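# Lift the blue block off the red one and separate them

## Task

Take the blue block down from its place on top of the red block and set it on the table so the two blocks rest apart. Both must stay on the table, and the result must hold once the robot lets go.

## Robot and tools

Robot and frames. Two six-joint arms, left_arm and right_arm, each with a parallel two-finger gripper, are mounted on opposite sides of the table. In the scene frame the origin is the table centre, +z points up, and the table top is at z = +0.020 m. left_arm's base is at (-0.020, +0.458, +0.039) m with quat_wxyz (+0.707, 0, 0, -0.707). right_arm's base is at (-0.020, -0.458, +0.039) m with quat_wxyz (+0.707, 0, 0, +0.707). Arm names do not match image sides. Each arm reports its hand pose, velocities and wrist-camera pose in its own base frame, where +z is also up. Fixed cameras and the table use the scene frame. The reported hand point (end_effector_position, in metres) lies between the fingers, 3 to 4 cm short of the tips. The fingers point along the hand's +x axis and close along its y axis. Only the last 1.5 cm of each pad is flat. Reported hand poses can be a few cm off, more at long reach.

Row layout. Every command row is one flat list of 14 numbers covering both arms: first left_arm's 7, then right_arm's 7, even when only one arm moves. Each arm's 7 are in this order: wrist yaw, elbow, shoulder, wrist pitch, wrist roll, waist, gripper opening. The first six are absolute target joint angles in radians, not offsets. Shoulder, elbow and wrist roll have flipped signs compared with the URDF. Valid ranges in your own numbers are:
- wrist yaw -1.571 to 1.571
- elbow -2.356 to 0
- shoulder -3.142 to 0
- wrist pitch -1.571 to 1.571
- wrist roll -3.142 to 3.142
- waist -3.054 to 3.054
A target more than 0.028 rad beyond a range end is refused. The opening runs from -1 to +1: +1 is fully open (pad gap 0.080 m), and empty fingers touch near -0.78. Going from open to shut takes at least about 0.6 s. To hold an object, keep the command about 0.08 below the grip_measured reading at first contact. To leave a gripper unchanged, resend its current command; a 0 is a real command. Per control step a joint target can lead its measured angle by at most 0.368 rad (waist, shoulder, elbow) or 0.763 rad (the three wrist joints). A row that would move a hand more than 70 mm from where it is gets scaled back. To keep a joint still, resend its value from "Joint targets".

Tools.
- execute_actions(actions, cameras): actions is a list of actions. Each action is a list of 1 to 15 rows, one row per 1/30 s step. A short action repeats its last row until its 15 steps (0.5 s) are done. An empty list only returns the current state. cameras picks which images come back: null or ["all"] gives all, [] gives none.
- move(target, speed, blend, opening_speed, blocking, cameras): target is one 14-number row or a list of up to 15 rows, all absolute joint angles, and the whole list must fit in 10 s. All joints move together, so hands follow curves. There is no collision avoidance with objects or the other arm. speed is in rad/s for the joint with the farthest to travel, 0.01 to 7, default 0.5. blend is in rad, for rounding corners at intermediate rows. opening_speed is in opening units per second, at least 0.2. With blocking=false the call returns after about 0.5 s while the motion continues, and a new move replaces it. The result adds a "move:" line: done, off_target (resting more than 0.03 rad from target), moving, held or fault, plus limits=held if steps were withheld. Faster moves and targets set deeper past a contact press harder.
- wait(seconds 0 to 10): lets time pass while each arm holds its last command.
- stop(): brakes a running move.
- zoom_image(camera, region [x0, y0, x1, y1]): region is in pixels, at most 504x504, taken from that camera's latest image.
- read_manual(section "licences"): licence texts only.
- finished_scene(scene 1 to 3): ends the scene, which cannot be undone.

Cameras, each 672x504: cam_head_left, cam_head_right, cam_high, cam_low, cam_left_wrist, cam_right_wrist.

Result lines.
- Joint positions and Joint velocities: one block per arm in the row order, then the pad gap in m or m/s. Velocities may read "within noise".
- Joint targets: the angles the joints are being driven toward right now.
- Tool commands: the current gripper commands.
- grip_measured: finger opening on the command scale.
- Joint torques and External joint torques: N m, in the same order.
- "joint sent to its limit": a target was clipped at a joint end.
- "joint command not followed": the clearance check altered that arm's targets.
- "blocked": an arm stopped against something.
- MOTOR HOT, TORQUE FAULT and OVER-TEMPERATURE FAULT: heat and overload warnings.

What to avoid. Do not drop the block, release it while it is still moving, or knock either block off the table. Avoid slamming into the table or the blocks, and avoid hard pushes. Never let the arms collide, and never close one gripper on the other's fingers. Contact torque at a joint's load limit stops that arm for 10 s. The limits in N m are waist 17.8, shoulder 22, elbow 22, wrist pitch 5.8, wrist yaw 5.78, wrist roll 5.42, and a held object's weight counts. Holding loads, reaching far out, or pushing toward unreachable poses heats the motors. At 95 °C the arm is halted, which can last a minute or more. Time spent thinking also lets the simulation run.

Each tool is called after "Call:" as name([rows], argument=value, ...), one row to a line, values as JSON.

## Session

Call:
execute_actions(actions=[])

Call:
zoom_image(camera="cam_head_right", region=[250, 250, 350, 350])

Scene clock: 0.00 s.
left_arm: end_effector_position=(+0.2973, -0.2831, +0.2970) grip_measured=+0.989 end_effector_quat_wxyz=(+0.955, +0.053, +0.289, -0.025) | right_arm: end_effector_position=(+0.3371, -0.1170, +0.2446) grip_measured=+1.000 end_effector_quat_wxyz=(+0.875, +0.298, +0.379, +0.039)
Joint names: [wrist yaw, elbow, shoulder, wrist pitch, wrist roll, waist]
Joint positions: left_arm=[-0.774 -1.685 -1.658 -0.916 0.607 -1.02 0.08] | right_arm=[-0.705 -1.359 -1.473 -0.885 -0.012 -0.611 0.08]
Joint velocities: within noise
Joint torques (N m): no reading
External joint torques (N m): no reading
Heat: left arm: hottest wrist yaw 36 °C (+0.0 °C/min); right arm: hottest wrist pitch 38 °C (+0.0 °C/min).
Joint targets: left_arm=[-0.775 -1.685 -1.658 -0.916 0.606 -1.020] | right_arm=[-0.706 -1.364 -1.470 -0.884 -0.012 -0.611]
Tool commands: left_gripper/opening=+0.988879 right_gripper/opening=+1.0
camera_calibration:
cam_left_wrist: T_world_to_cam=[[-0.102094, -0.988897, -0.107977, -0.207187], [-0.816076, 0.14533, -0.559374, 0.477011], [0.568855, 0.031009, -0.821853, 0.162821], [0, 0, 0, 1]] pos_world=[0.275503, -0.27926, 0.378271]
cam_right_wrist: T_world_to_cam=[[-0.152912, -0.830376, -0.535811, 0.0946623], [-0.905554, 0.33484, -0.260488, 0.428833], [0.395714, 0.445374, -0.803152, 0.187757], [0, 0, 0, 1]] pos_world=[0.328508, -0.148607, 0.313224]

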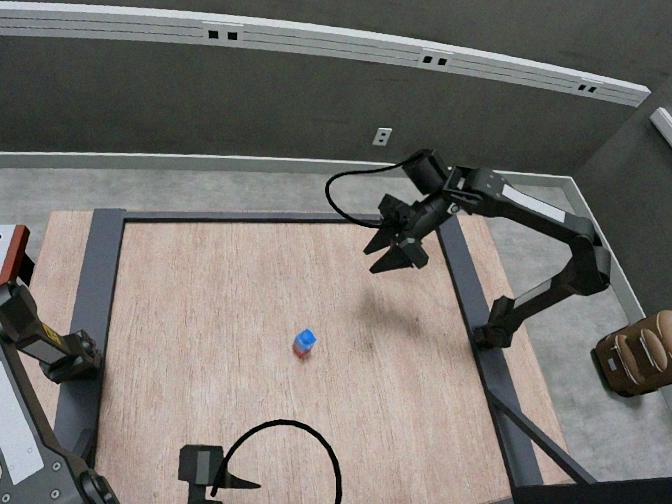

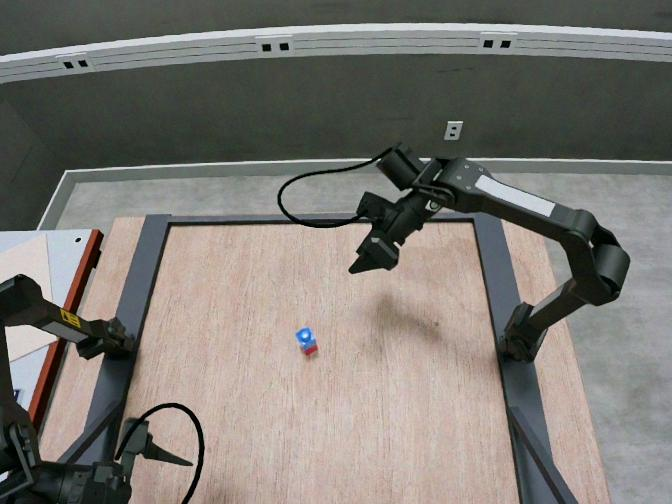

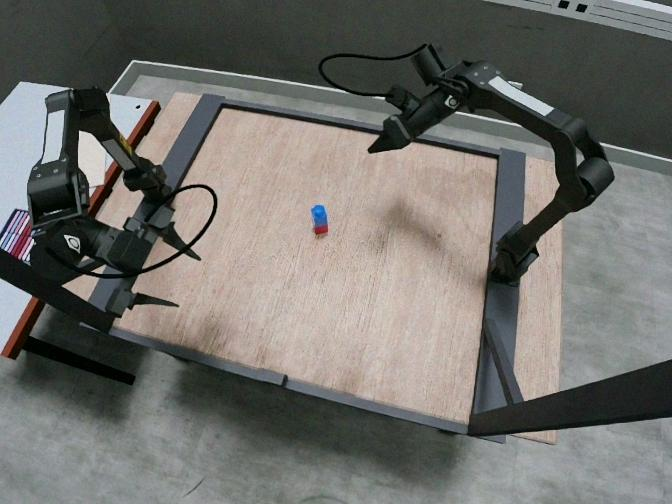

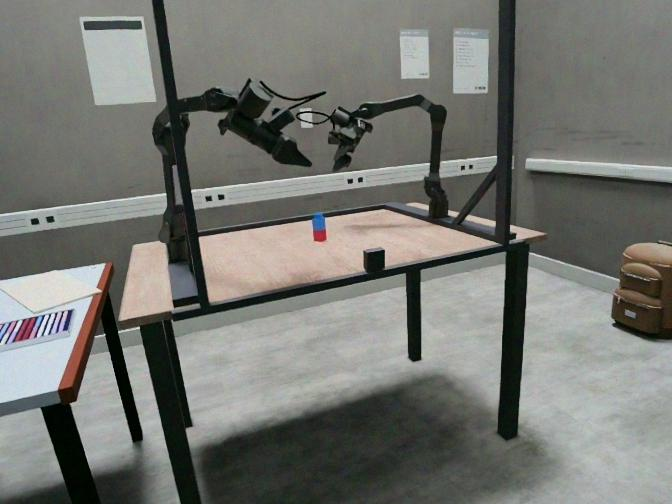

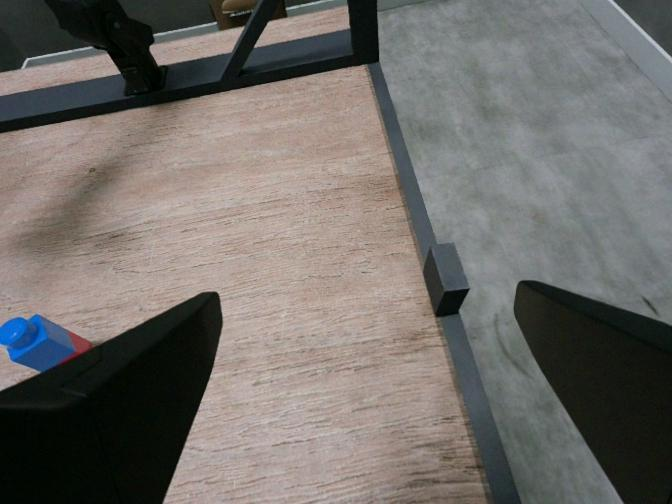

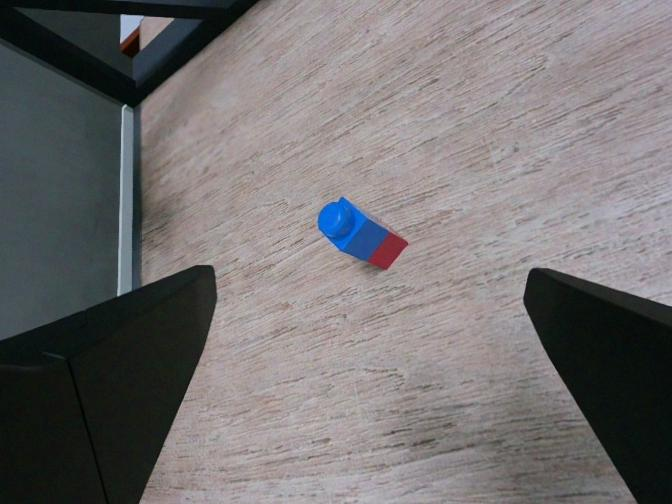

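Scaled by 5.040.

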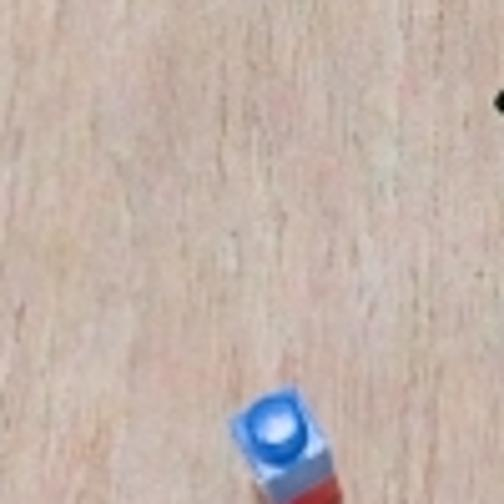

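Call:
zoom_image(camera="cam_right_wrist", region=[300, 180, 420, 280])

Call:
zoom_image(camera="cam_head_right", region=[280, 310, 340, 370])

Scaled by 4.200.

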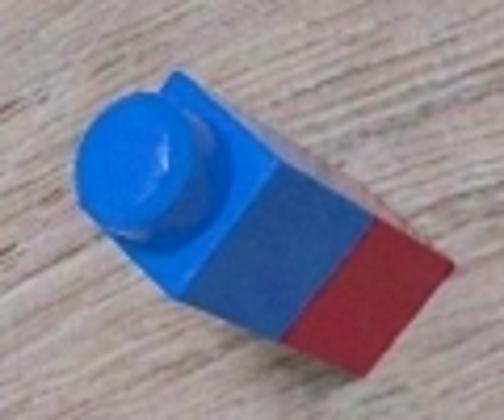

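Scaled by 8.400.

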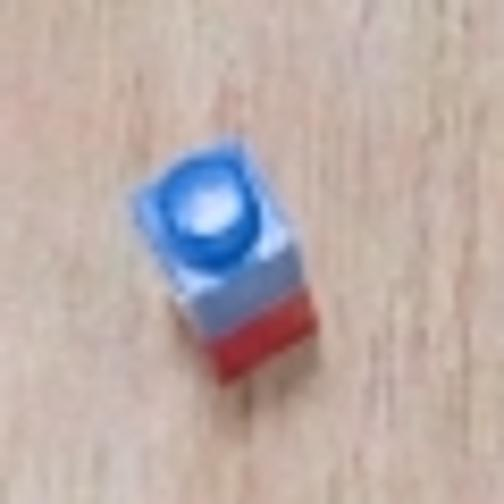

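Call:
move(target=[-0.837,-0.559,-1.732,0.490,0.543,-0.402,1,-0.898,-0.817,-1.975,1.158,0,-0.339,1], speed=1.0, cameras=["cam_high","cam_left_wrist","cam_right_wrist"])

Call:
zoom_image(camera="cam_left_wrist", region=[250, 0, 500, 250])

Scene clock: 8.43 s.
left_arm: end_effector_position=(+0.3628, -0.0348, +0.0608) grip_measured=+0.989 end_effector_quat_wxyz=(+0.941, -0.069, +0.202, +0.264) | right_arm: end_effector_position=(+0.4535, -0.0366, +0.1487) grip_measured=+1.000 end_effector_quat_wxyz=(+0.962, +0.000, -0.002, +0.273)
Joint positions: left_arm=[-0.83 -0.568 -1.72 0.488 0.549 -0.405 0.08] | right_arm=[-0.895 -0.821 -1.97 1.153 -0.003 -0.341 0.08]
Joint torques (N m): left_arm=[-0.61 -3.8 4.19 1.79 -0.19 0.14] | right_arm=[-0.1 -4.07 7.22 2.08 0.17 0.11]
External joint torques (N m): left_arm=[-0.3 0.98 -1.75 0.43 -0.19 0.14] | right_arm=[-0.11 0.47 -0.12 0.71 0.17 0.12]
Heat: left arm: hottest wrist yaw 36 °C (+0.0 °C/min); right arm: hottest wrist pitch 38 °C (+0.0 °C/min).
Joint targets: left_arm=[-0.837 -0.559 -1.732 0.490 0.543 -0.402] | right_arm=[-0.898 -0.817 -1.975 1.158 0.000 -0.339]
move: done
cam_left_wrist: T_world_to_cam=[[0.508136, -0.861276, -0.001337, -0.203865], [-0.623542, -0.366807, -0.690397, 0.282589], [0.594131, 0.351649, -0.72343, -0.0802493], [0, 0, 0, 1]] pos_world=[0.327476, -0.0437089, 0.136771]
cam_right_wrist: T_world_to_cam=[[0.517188, -0.855689, 0.0176874, -0.259313], [-0.311158, -0.207239, -0.927487, 0.292157], [0.797307, 0.474181, -0.373436, -0.216095], [0, 0, 0, 1]] pos_world=[0.397315, -0.0588772, 0.194861]

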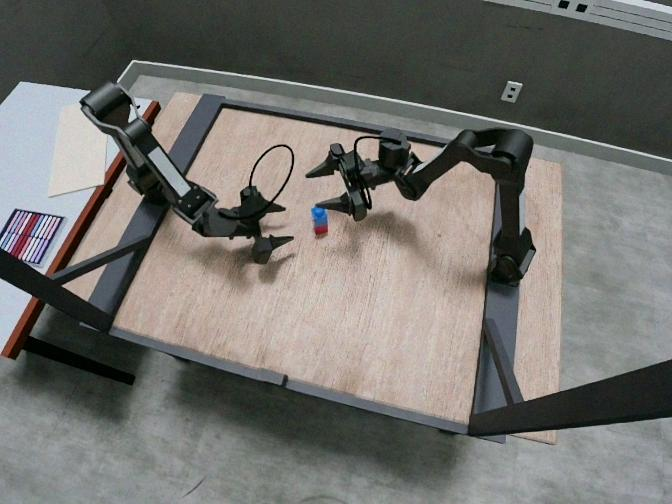

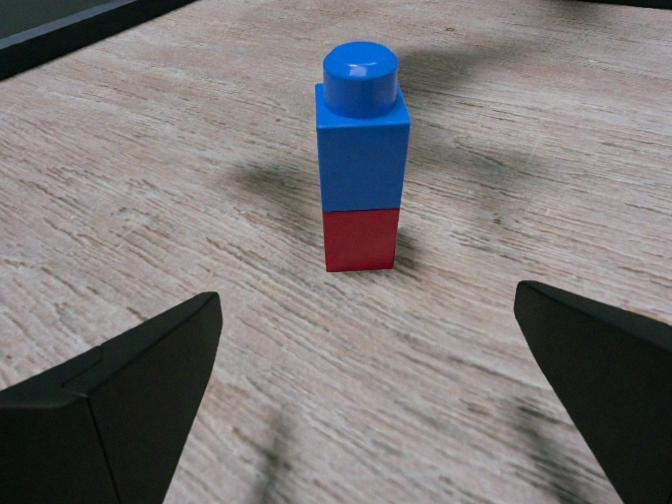

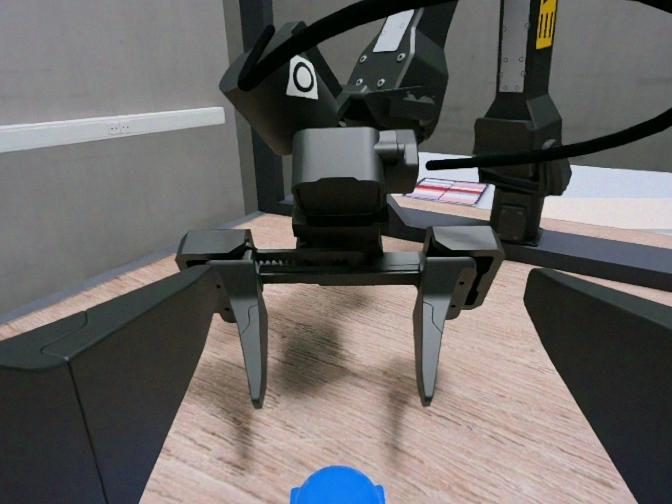

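Scaled by 2.016.

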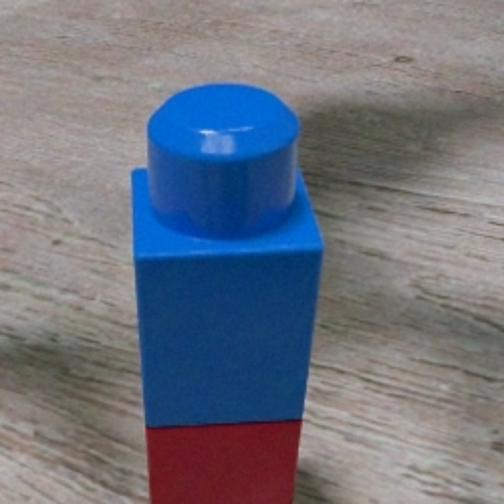

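Call:
move([
  [-0.681,-0.805,-2.095,0.715,0.387,-0.192,1,-0.900,-0.810,-1.971,1.161,0,-0.324,1],
  [-0.681,-0.805,-2.095,0.715,0.387,-0.192,-0.25,-0.900,-0.823,-2.363,1.540,0,-0.324,1],
], speed=0.5, opening_speed=0.8, cameras=["cam_high","cam_left_wrist","cam_right_wrist"])

Scene clock: 15.53 s.
left_arm: end_effector_position=(+0.4411, +0.0108, +0.0171) grip_measured=-0.126 end_effector_quat_wxyz=(+0.936, -0.065, +0.203, +0.279) | right_arm: end_effector_position=(+0.4502, -0.0287, +0.0454) grip_measured=+1.000 end_effector_quat_wxyz=(+0.960, +0.003, +0.003, +0.281)
Joint positions: left_arm=[-0.685 -0.796 -2.078 0.713 0.393 -0.193 0.029] | right_arm=[-0.897 -0.816 -2.358 1.536 -0.003 -0.327 0.08]
Joint torques (N m): left_arm=[-0.15 -5.2 5.71 1.95 -0.23 0.15] | right_arm=[-0.1 -3.59 7.79 2.08 0.15 0.31]
External joint torques (N m): left_arm=[0.09 -0.84 -2.47 0.45 -0.22 0.11] | right_arm=[-0.1 -0.81 -0.09 0.71 0.15 0.23]
Heat: left arm: hottest wrist yaw 36 °C (+0.0 °C/min); right arm: hottest wrist pitch 39 °C (+3.9 °C/min).
Joint targets: left_arm=[-0.681 -0.805 -2.095 0.715 0.387 -0.192] | right_arm=[-0.900 -0.823 -2.363 1.540 0.000 -0.324]
move: done
cam_left_wrist: T_world_to_cam=[[0.532373, -0.846347, -0.016618, -0.215047], [-0.619431, -0.376107, -0.689093, 0.316238], [0.576961, 0.377148, -0.724482, -0.167111], [0, 0, 0, 1]] pos_world=[0.40679, -0.0000395455, 0.0932753]
cam_right_wrist: T_world_to_cam=[[0.531263, -0.847163, 0.00868008, -0.254693], [-0.318229, -0.209038, -0.92468, 0.199994], [0.785169, 0.488486, -0.380646, -0.249562], [0, 0, 0, 1]] pos_world=[0.394901, -0.052053, 0.092147]

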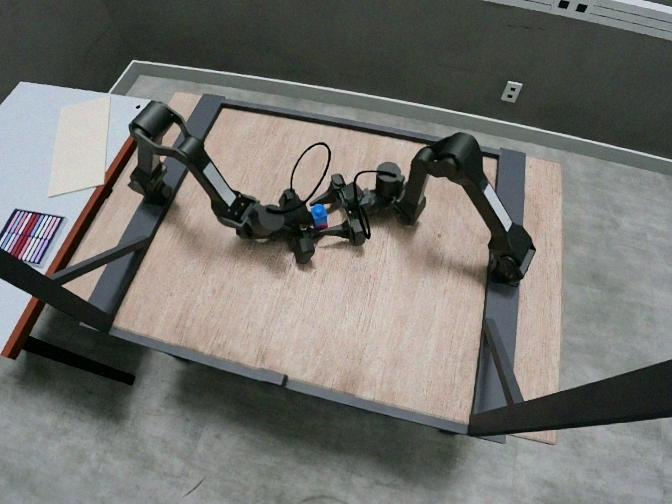

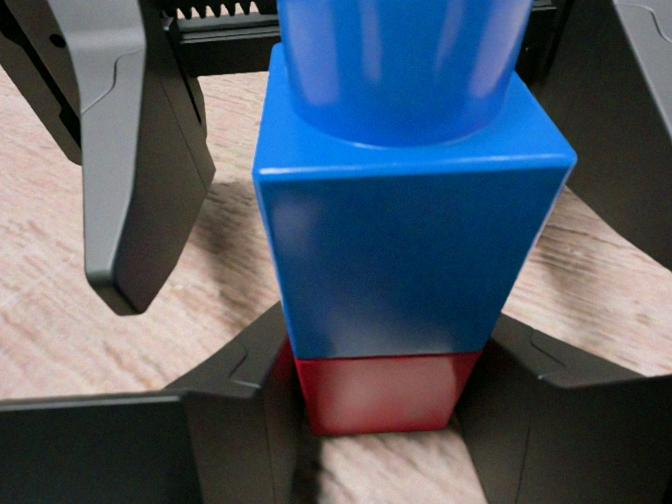

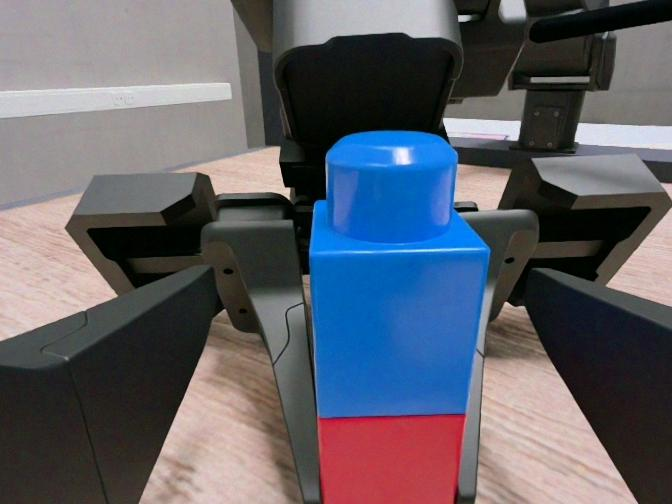

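Call:
move([
  [-0.681,-0.805,-2.095,0.715,0.387,-0.192,-0.25,-0.870,-0.831,-2.132,0.973,0.255,-0.3205,1],
  [-0.681,-0.805,-2.095,0.715,0.387,-0.192,-0.3,-0.870,-0.831,-2.132,0.973,0.255,-0.3205,-0.3],
], speed=0.5, opening_speed=0.8, cameras=["cam_left_wrist","cam_right_wrist"])

Scene clock: 25.10 s.
left_arm: end_effector_position=(+0.4416, +0.0103, +0.0173) grip_measured=-0.126 end_effector_quat_wxyz=(+0.937, -0.065, +0.203, +0.277) | right_arm: end_effector_position=(+0.4506, -0.0301, +0.0451) grip_measured=-0.099 end_effector_quat_wxyz=(+0.953, -0.022, +0.110, +0.281)
Joint positions: left_arm=[-0.682 -0.797 -2.078 0.713 0.393 -0.193 0.029] | right_arm=[-0.868 -0.823 -2.148 0.973 0.252 -0.324 0.031]
Joint torques (N m): left_arm=[-0.27 -5.1 5.78 1.95 -0.16 0.14] | right_arm=[-0.26 -4.69 10.06 1.71 0.15 0.34]
External joint torques (N m): left_arm=[-0.04 -0.83 -2.26 0.48 -0.16 0.14] | right_arm=[-0.09 -0.92 2.36 0.33 0.15 0.38]
Heat: left arm: hottest wrist pitch 37 °C (+7.2 °C/min); right arm: hottest wrist pitch 40 °C (+4.8 °C/min).
Joint targets: left_arm=[-0.681 -0.805 -2.095 0.715 0.387 -0.192] | right_arm=[-0.870 -0.831 -2.132 0.973 0.255 -0.320]
move: done
cam_left_wrist: T_world_to_cam=[[0.53006, -0.847827, -0.0150352, -0.214714], [-0.620068, -0.375449, -0.688879, 0.316751], [0.578405, 0.37447, -0.72472, -0.167651], [0, 0, 0, 1]] pos_world=[0.407189, -0.000336247, 0.0934752]
cam_right_wrist: T_world_to_cam=[[0.535311, -0.844654, -0.00142606, -0.257446], [-0.484781, -0.305853, -0.819415, 0.26685], [0.691686, 0.439333, -0.573199, -0.199956], [0, 0, 0, 1]] pos_world=[0.405484, -0.0479887, 0.103679]

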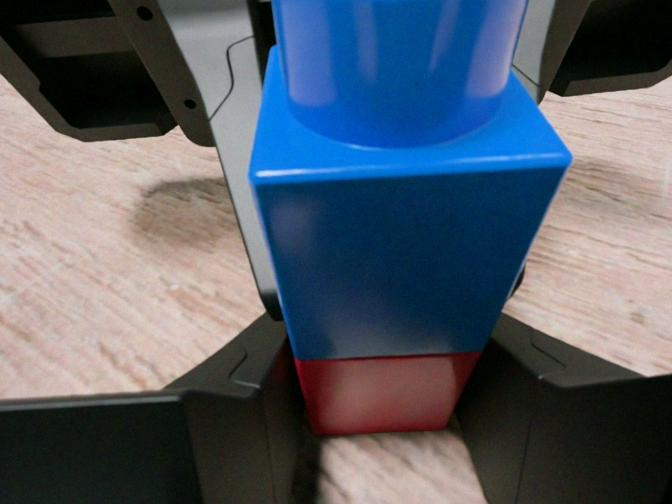

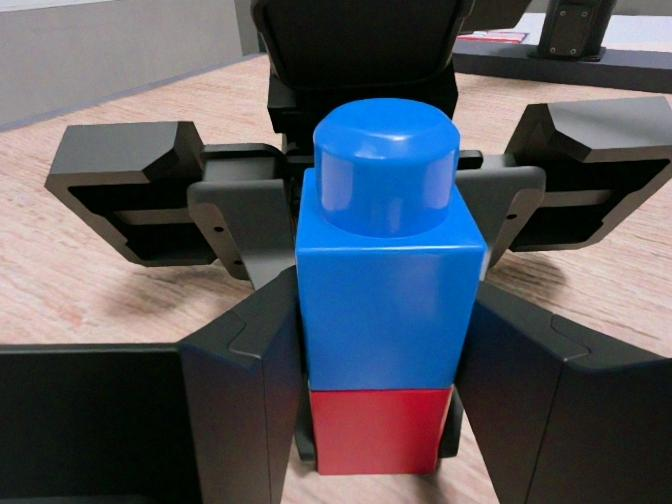

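Call:
move([
  [-0.681,-0.805,-2.095,0.715,0.387,-0.192,-0.3,-0.870,-0.831,-2.132,0.973,0.255,-0.3205,0.3],
  [-0.681,-0.805,-2.095,0.715,0.387,-0.192,-0.3,-0.870,-0.831,-2.095,0.936,0.255,-0.3205,-0.3],
], speed=0.3, opening_speed=1, cameras=["cam_right_wrist"])

Scene clock: 30.10 s.
left_arm: end_effector_position=(+0.4418, +0.0102, +0.0173) grip_measured=-0.126 end_effector_quat_wxyz=(+0.937, -0.065, +0.203, +0.277) | right_arm: end_effector_position=(+0.4507, -0.0300, +0.0551) grip_measured=-0.103 end_effector_quat_wxyz=(+0.953, -0.022, +0.110, +0.281)
Joint positions: left_arm=[-0.681 -0.798 -2.079 0.714 0.393 -0.193 0.029] | right_arm=[-0.868 -0.823 -2.11 0.937 0.252 -0.323 0.03]
Joint torques (N m): left_arm=[-0.28 -5.2 5.73 1.9 -0.2 0.2] | right_arm=[-0.24 -4.83 10 1.71 0.14 0.18]
External joint torques (N m): left_arm=[-0.04 -0.88 -2.38 0.41 -0.19 0.14] | right_arm=[-0.08 -0.75 2.16 0.27 0.14 0.19]
Heat: left arm: hottest wrist pitch 37 °C (+6.0 °C/min); right arm: hottest wrist pitch 40 °C (+4.0 °C/min).
Joint targets: left_arm=[-0.681 -0.805 -2.095 0.715 0.387 -0.192] | right_arm=[-0.870 -0.831 -2.095 0.936 0.255 -0.320]
move: done
cam_right_wrist: T_world_to_cam=[[0.53538, -0.844611, -0.0000953374, -0.257527], [-0.483744, -0.306541, -0.819771, 0.274663], [0.692359, 0.438935, -0.572691, -0.194618], [0, 0, 0, 1]] pos_world=[0.405487, -0.0478904, 0.11368]

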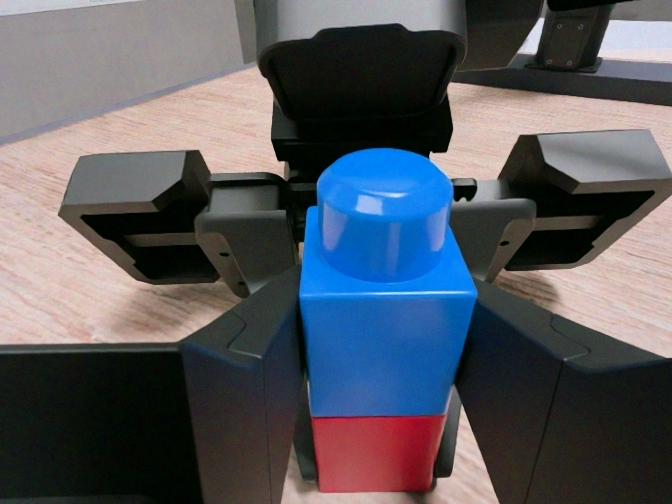

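Call:
move([
  [-0.681,-0.805,-2.095,0.715,0.387,-0.192,-0.3,-0.870,-0.870,-1.95,0.78,0.255,-0.3205,-0.3],
  [-0.681,-0.805,-2.095,0.715,0.387,-0.192,-0.3,-0.870,-0.905,-1.839,0.606,0.255,-0.72,-0.3],
  [-0.681,-0.805,-2.095,0.715,0.387,-0.192,-0.3,-0.870,-0.840,-2.242,1.074,0.255,-0.72,-0.3],
], speed=[0.2,0.5,0.4], cameras=["cam_high","cam_left_wrist","cam_right_wrist"])

Scene clock: 34.37 s.
left_arm: end_effector_position=(+0.4436, +0.0098, +0.0186) grip_measured=-0.126 end_effector_quat_wxyz=(+0.937, -0.067, +0.201, +0.277) | right_arm: end_effector_position=(+0.4072, -0.2050, +0.0270) grip_measured=-0.103 end_effector_quat_wxyz=(+0.991, -0.009, +0.104, +0.086)
Joint positions: left_arm=[-0.681 -0.804 -2.08 0.714 0.393 -0.193 0.029] | right_arm=[-0.868 -0.842 -2.238 1.069 0.253 -0.721 0.03]
Joint torques (N m): left_arm=[-0.29 -4.55 5.96 1.85 -0.19 0.1] | right_arm=[-0.2 -3.23 7.98 2.16 0.11 -0.01]
External joint torques (N m): left_arm=[-0.06 -0.23 -2.15 0.37 -0.19 0.12] | right_arm=[-0.04 0.28 0 0.75 0.11 -0.04]
Heat: left arm: hottest wrist pitch 38 °C (+7.0 °C/min); right arm: hottest wrist pitch 40 °C (+3.5 °C/min).
Joint targets: left_arm=[-0.681 -0.805 -2.095 0.715 0.387 -0.192] | right_arm=[-0.870 -0.840 -2.242 1.074 0.255 -0.720]
move: done
cam_left_wrist: T_world_to_cam=[[0.529473, -0.848257, -0.0108602, -0.216034], [-0.61636, -0.375866, -0.691972, 0.317191], [0.582888, 0.373075, -0.721842, -0.169662], [0, 0, 0, 1]] pos_world=[0.408782, -0.000734368, 0.0946718]
cam_right_wrist: T_world_to_cam=[[0.16696, -0.9858, 0.0179533, -0.26143], [-0.550342, -0.108286, -0.827888, 0.244953], [0.818076, 0.128344, -0.560607, -0.219025], [0, 0, 0, 1]] pos_world=[0.357635, -0.203082, 0.0847005]

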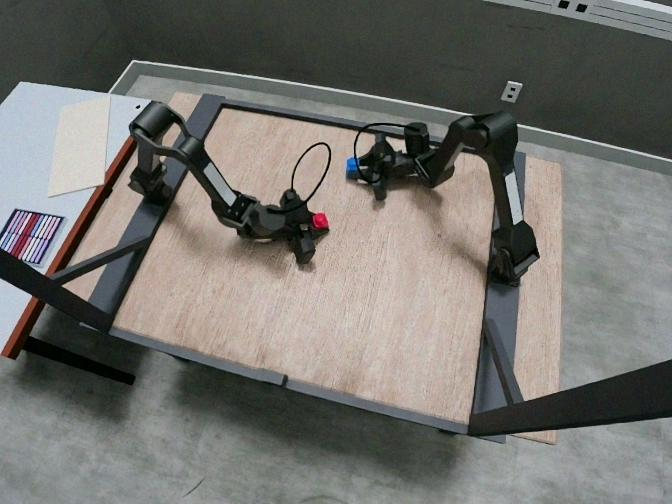

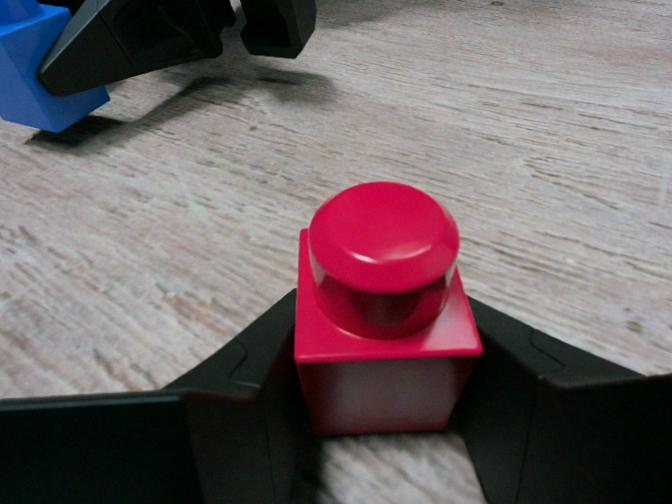

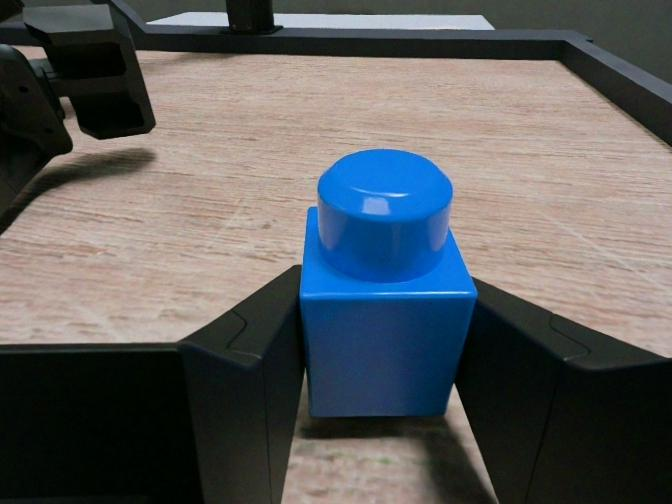

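Call:
move(target=[-0.681,-0.805,-2.103,0.722,0.387,-0.192,-0.3,-0.870,-0.840,-2.272,1.104,0.255,-0.72,-0.3], speed=0.06, cameras=["cam_left_wrist","cam_right_wrist"])

Call:
zoom_image(camera="cam_left_wrist", region=[0, 0, 200, 180])

Scene clock: 36.13 s.
left_arm: end_effector_position=(+0.4437, +0.0098, +0.0172) grip_measured=-0.126 end_effector_quat_wxyz=(+0.937, -0.067, +0.201, +0.277) | right_arm: end_effector_position=(+0.4067, -0.2045, +0.0197) grip_measured=-0.103 end_effector_quat_wxyz=(+0.991, -0.009, +0.104, +0.086)
Joint positions: left_arm=[-0.681 -0.804 -2.086 0.72 0.393 -0.193 0.029] | right_arm=[-0.868 -0.842 -2.267 1.099 0.253 -0.721 0.03]
Joint torques (N m): left_arm=[-0.27 -4.31 5.69 2 -0.21 0.13] | right_arm=[-0.23 -3.09 7.84 2.13 0.13 0.06]
External joint torques (N m): left_arm=[-0.05 0 -2.45 0.51 -0.21 0.13] | right_arm=[-0.08 0.31 -0.19 0.71 0.13 0.11]
Heat: left arm: hottest wrist pitch 38 °C (+6.6 °C/min); right arm: hottest wrist pitch 40 °C (+3.3 °C/min).
Joint targets: left_arm=[-0.681 -0.805 -2.103 0.722 0.387 -0.192] | right_arm=[-0.870 -0.840 -2.272 1.104 0.255 -0.720]
move: done
cam_left_wrist: T_world_to_cam=[[0.529473, -0.848257, -0.0108602, -0.216103], [-0.61636, -0.375866, -0.691972, 0.316215], [0.582888, 0.373075, -0.721842, -0.170803], [0, 0, 0, 1]] pos_world=[0.408882, -0.000734368, 0.0931718]
cam_right_wrist: T_world_to_cam=[[0.166951, -0.985778, 0.0192104, -0.260796], [-0.549369, -0.109185, -0.828416, 0.238064], [0.818731, 0.127751, -0.559784, -0.223165], [0, 0, 0, 1]] pos_world=[0.357038, -0.202584, 0.0773019]

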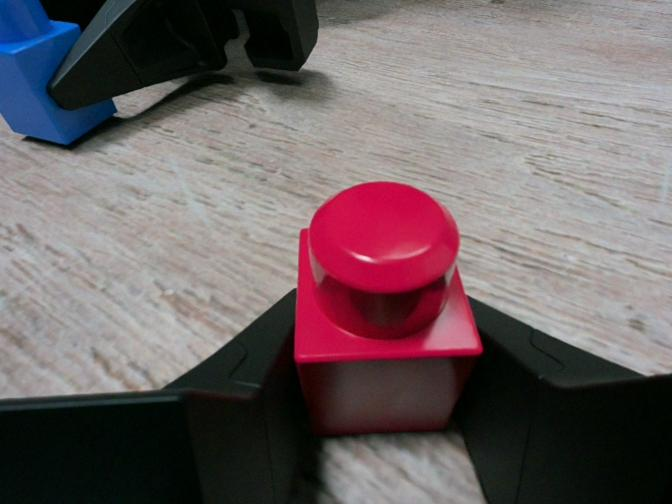

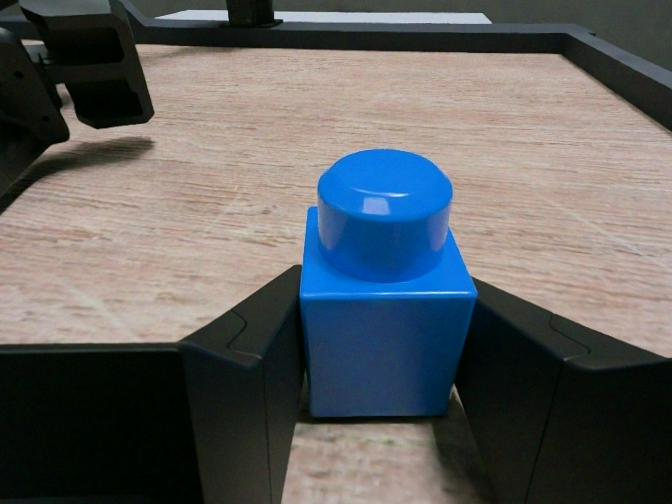

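Scaled by 2.520.

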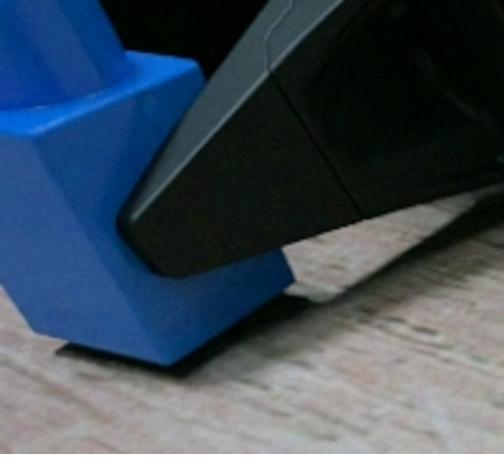

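Call:
move(target=[-0.681,-0.805,-2.103,0.722,0.387,-0.192,0.3,-0.870,-0.840,-2.284,1.116,0.255,-0.72,-0.3], speed=0.06, opening_speed=0.8, cameras=["cam_left_wrist"])

Call:
zoom_image(camera="cam_left_wrist", region=[0, 0, 200, 180])

Scene clock: 39.27 s.
left_arm: end_effector_position=(+0.4436, +0.0098, +0.0169) grip_measured=+0.296 end_effector_quat_wxyz=(+0.937, -0.067, +0.201, +0.277) | right_arm: end_effector_position=(+0.4064, -0.2043, +0.0166) grip_measured=-0.103 end_effector_quat_wxyz=(+0.991, -0.009, +0.103, +0.086)
Joint positions: left_arm=[-0.681 -0.804 -2.086 0.72 0.393 -0.193 0.048] | right_arm=[-0.868 -0.842 -2.278 1.112 0.253 -0.721 0.03]
Joint torques (N m): left_arm=[-0.27 -4.47 5.77 1.98 -0.2 0.25] | right_arm=[-0.23 -3.03 7.84 2.12 0.11 0.09]
External joint torques (N m): left_arm=[-0.04 -0.07 -2.48 0.46 -0.2 0.28] | right_arm=[-0.07 0.34 -0.28 0.69 0.11 0.04]
Heat: left arm: hottest wrist pitch 38 °C (+6.1 °C/min); right arm: hottest wrist pitch 41 °C (+4.6 °C/min).
Joint targets: left_arm=[-0.681 -0.805 -2.103 0.722 0.387 -0.192] | right_arm=[-0.870 -0.840 -2.284 1.116 0.255 -0.720]
move: done
cam_left_wrist: T_world_to_cam=[[0.529483, -0.848244, -0.0113934, -0.216062], [-0.616902, -0.375789, -0.691531, 0.316189], [0.582305, 0.373183, -0.722257, -0.170743], [0, 0, 0, 1]] pos_world=[0.408883, -0.000734523, 0.0928723]

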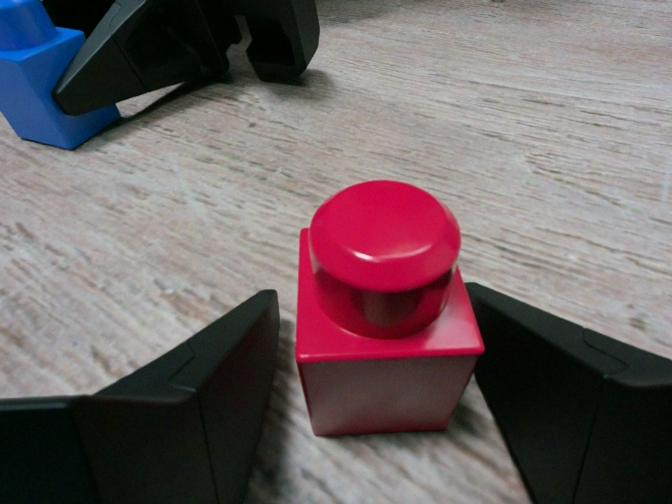

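Scaled by 2.520.

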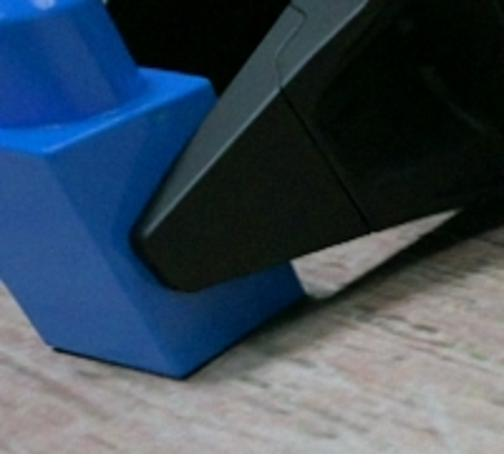

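Call:
move([
  [-0.681,-0.805,-2.103,0.722,0.387,-0.192,0.5,-0.870,-0.840,-2.284,1.116,0.255,-0.72,0.3],
  [-0.681,-0.805,-1.803,0.422,0.387,-0.192,0.5,-0.870,-0.840,-1.984,0.816,0.255,-0.72,0.3],
], opening_speed=0.8, cameras=["cam_head_right","cam_high","cam_left_wrist"])

Scene clock: 42.30 s.
left_arm: end_effector_position=(+0.4287, +0.0127, +0.0815) grip_measured=+0.497 end_effector_quat_wxyz=(+0.935, -0.061, +0.212, +0.278) | right_arm: end_effector_position=(+0.4050, -0.2030, +0.0890) grip_measured=+0.297 end_effector_quat_wxyz=(+0.990, -0.005, +0.108, +0.087)
Joint positions: left_arm=[-0.681 -0.804 -1.815 0.423 0.393 -0.193 0.057] | right_arm=[-0.868 -0.841 -1.996 0.817 0.253 -0.721 0.048]
Joint torques (N m): left_arm=[-0.26 -5.69 8.33 1.74 -0.2 0.08] | right_arm=[-0.22 -4.51 9.55 1.7 0.08 0.07]
External joint torques (N m): left_arm=[-0.02 -0.28 1.07 0.28 -0.2 0.04] | right_arm=[-0.07 0.07 1.99 0.29 0.09 0.09]
Heat: left arm: hottest wrist pitch 38 °C (+5.7 °C/min); right arm: hottest wrist pitch 41 °C (+4.3 °C/min).
Joint targets: left_arm=[-0.681 -0.805 -1.803 0.422 0.387 -0.192] | right_arm=[-0.870 -0.840 -1.984 0.816 0.255 -0.720]
move: done
cam_left_wrist: T_world_to_cam=[[0.529002, -0.84813, -0.0288331, -0.203296], [-0.634096, -0.372466, -0.677636, 0.358999], [0.563984, 0.376754, -0.734832, -0.107674], [0, 0, 0, 1]] pos_world=[0.39591, 0.00186019, 0.158287]

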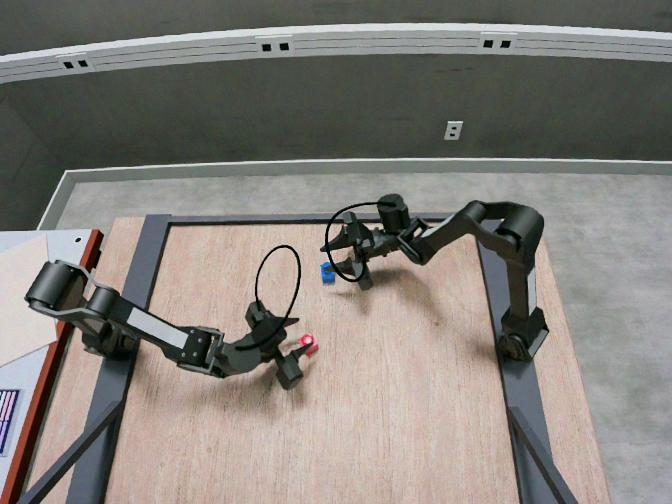

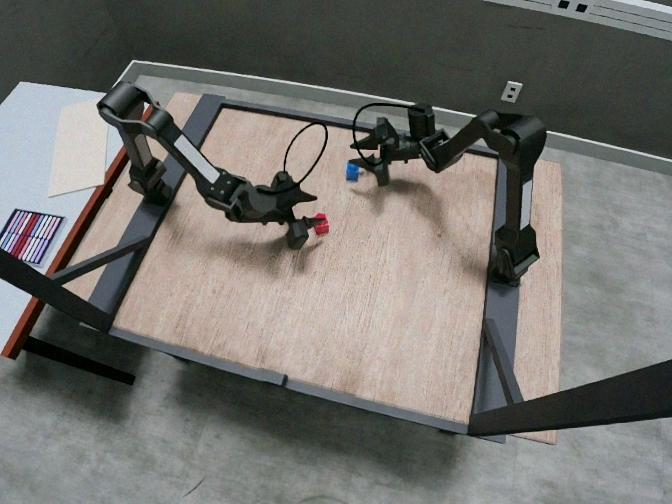

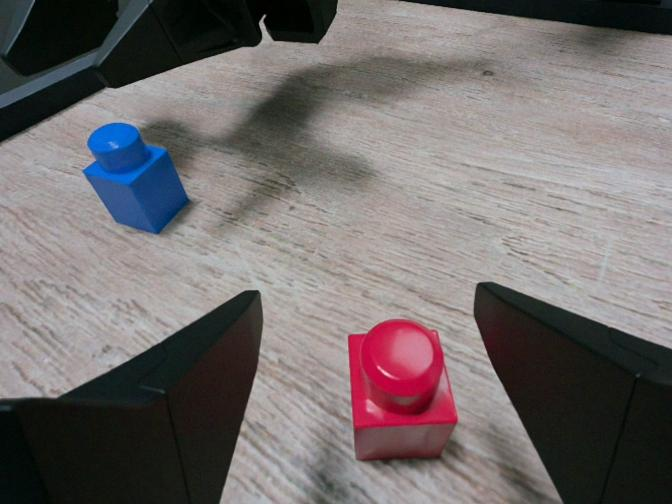

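Done.

Call:
finished_scene(scene=2)

The scene is finished: the task was done.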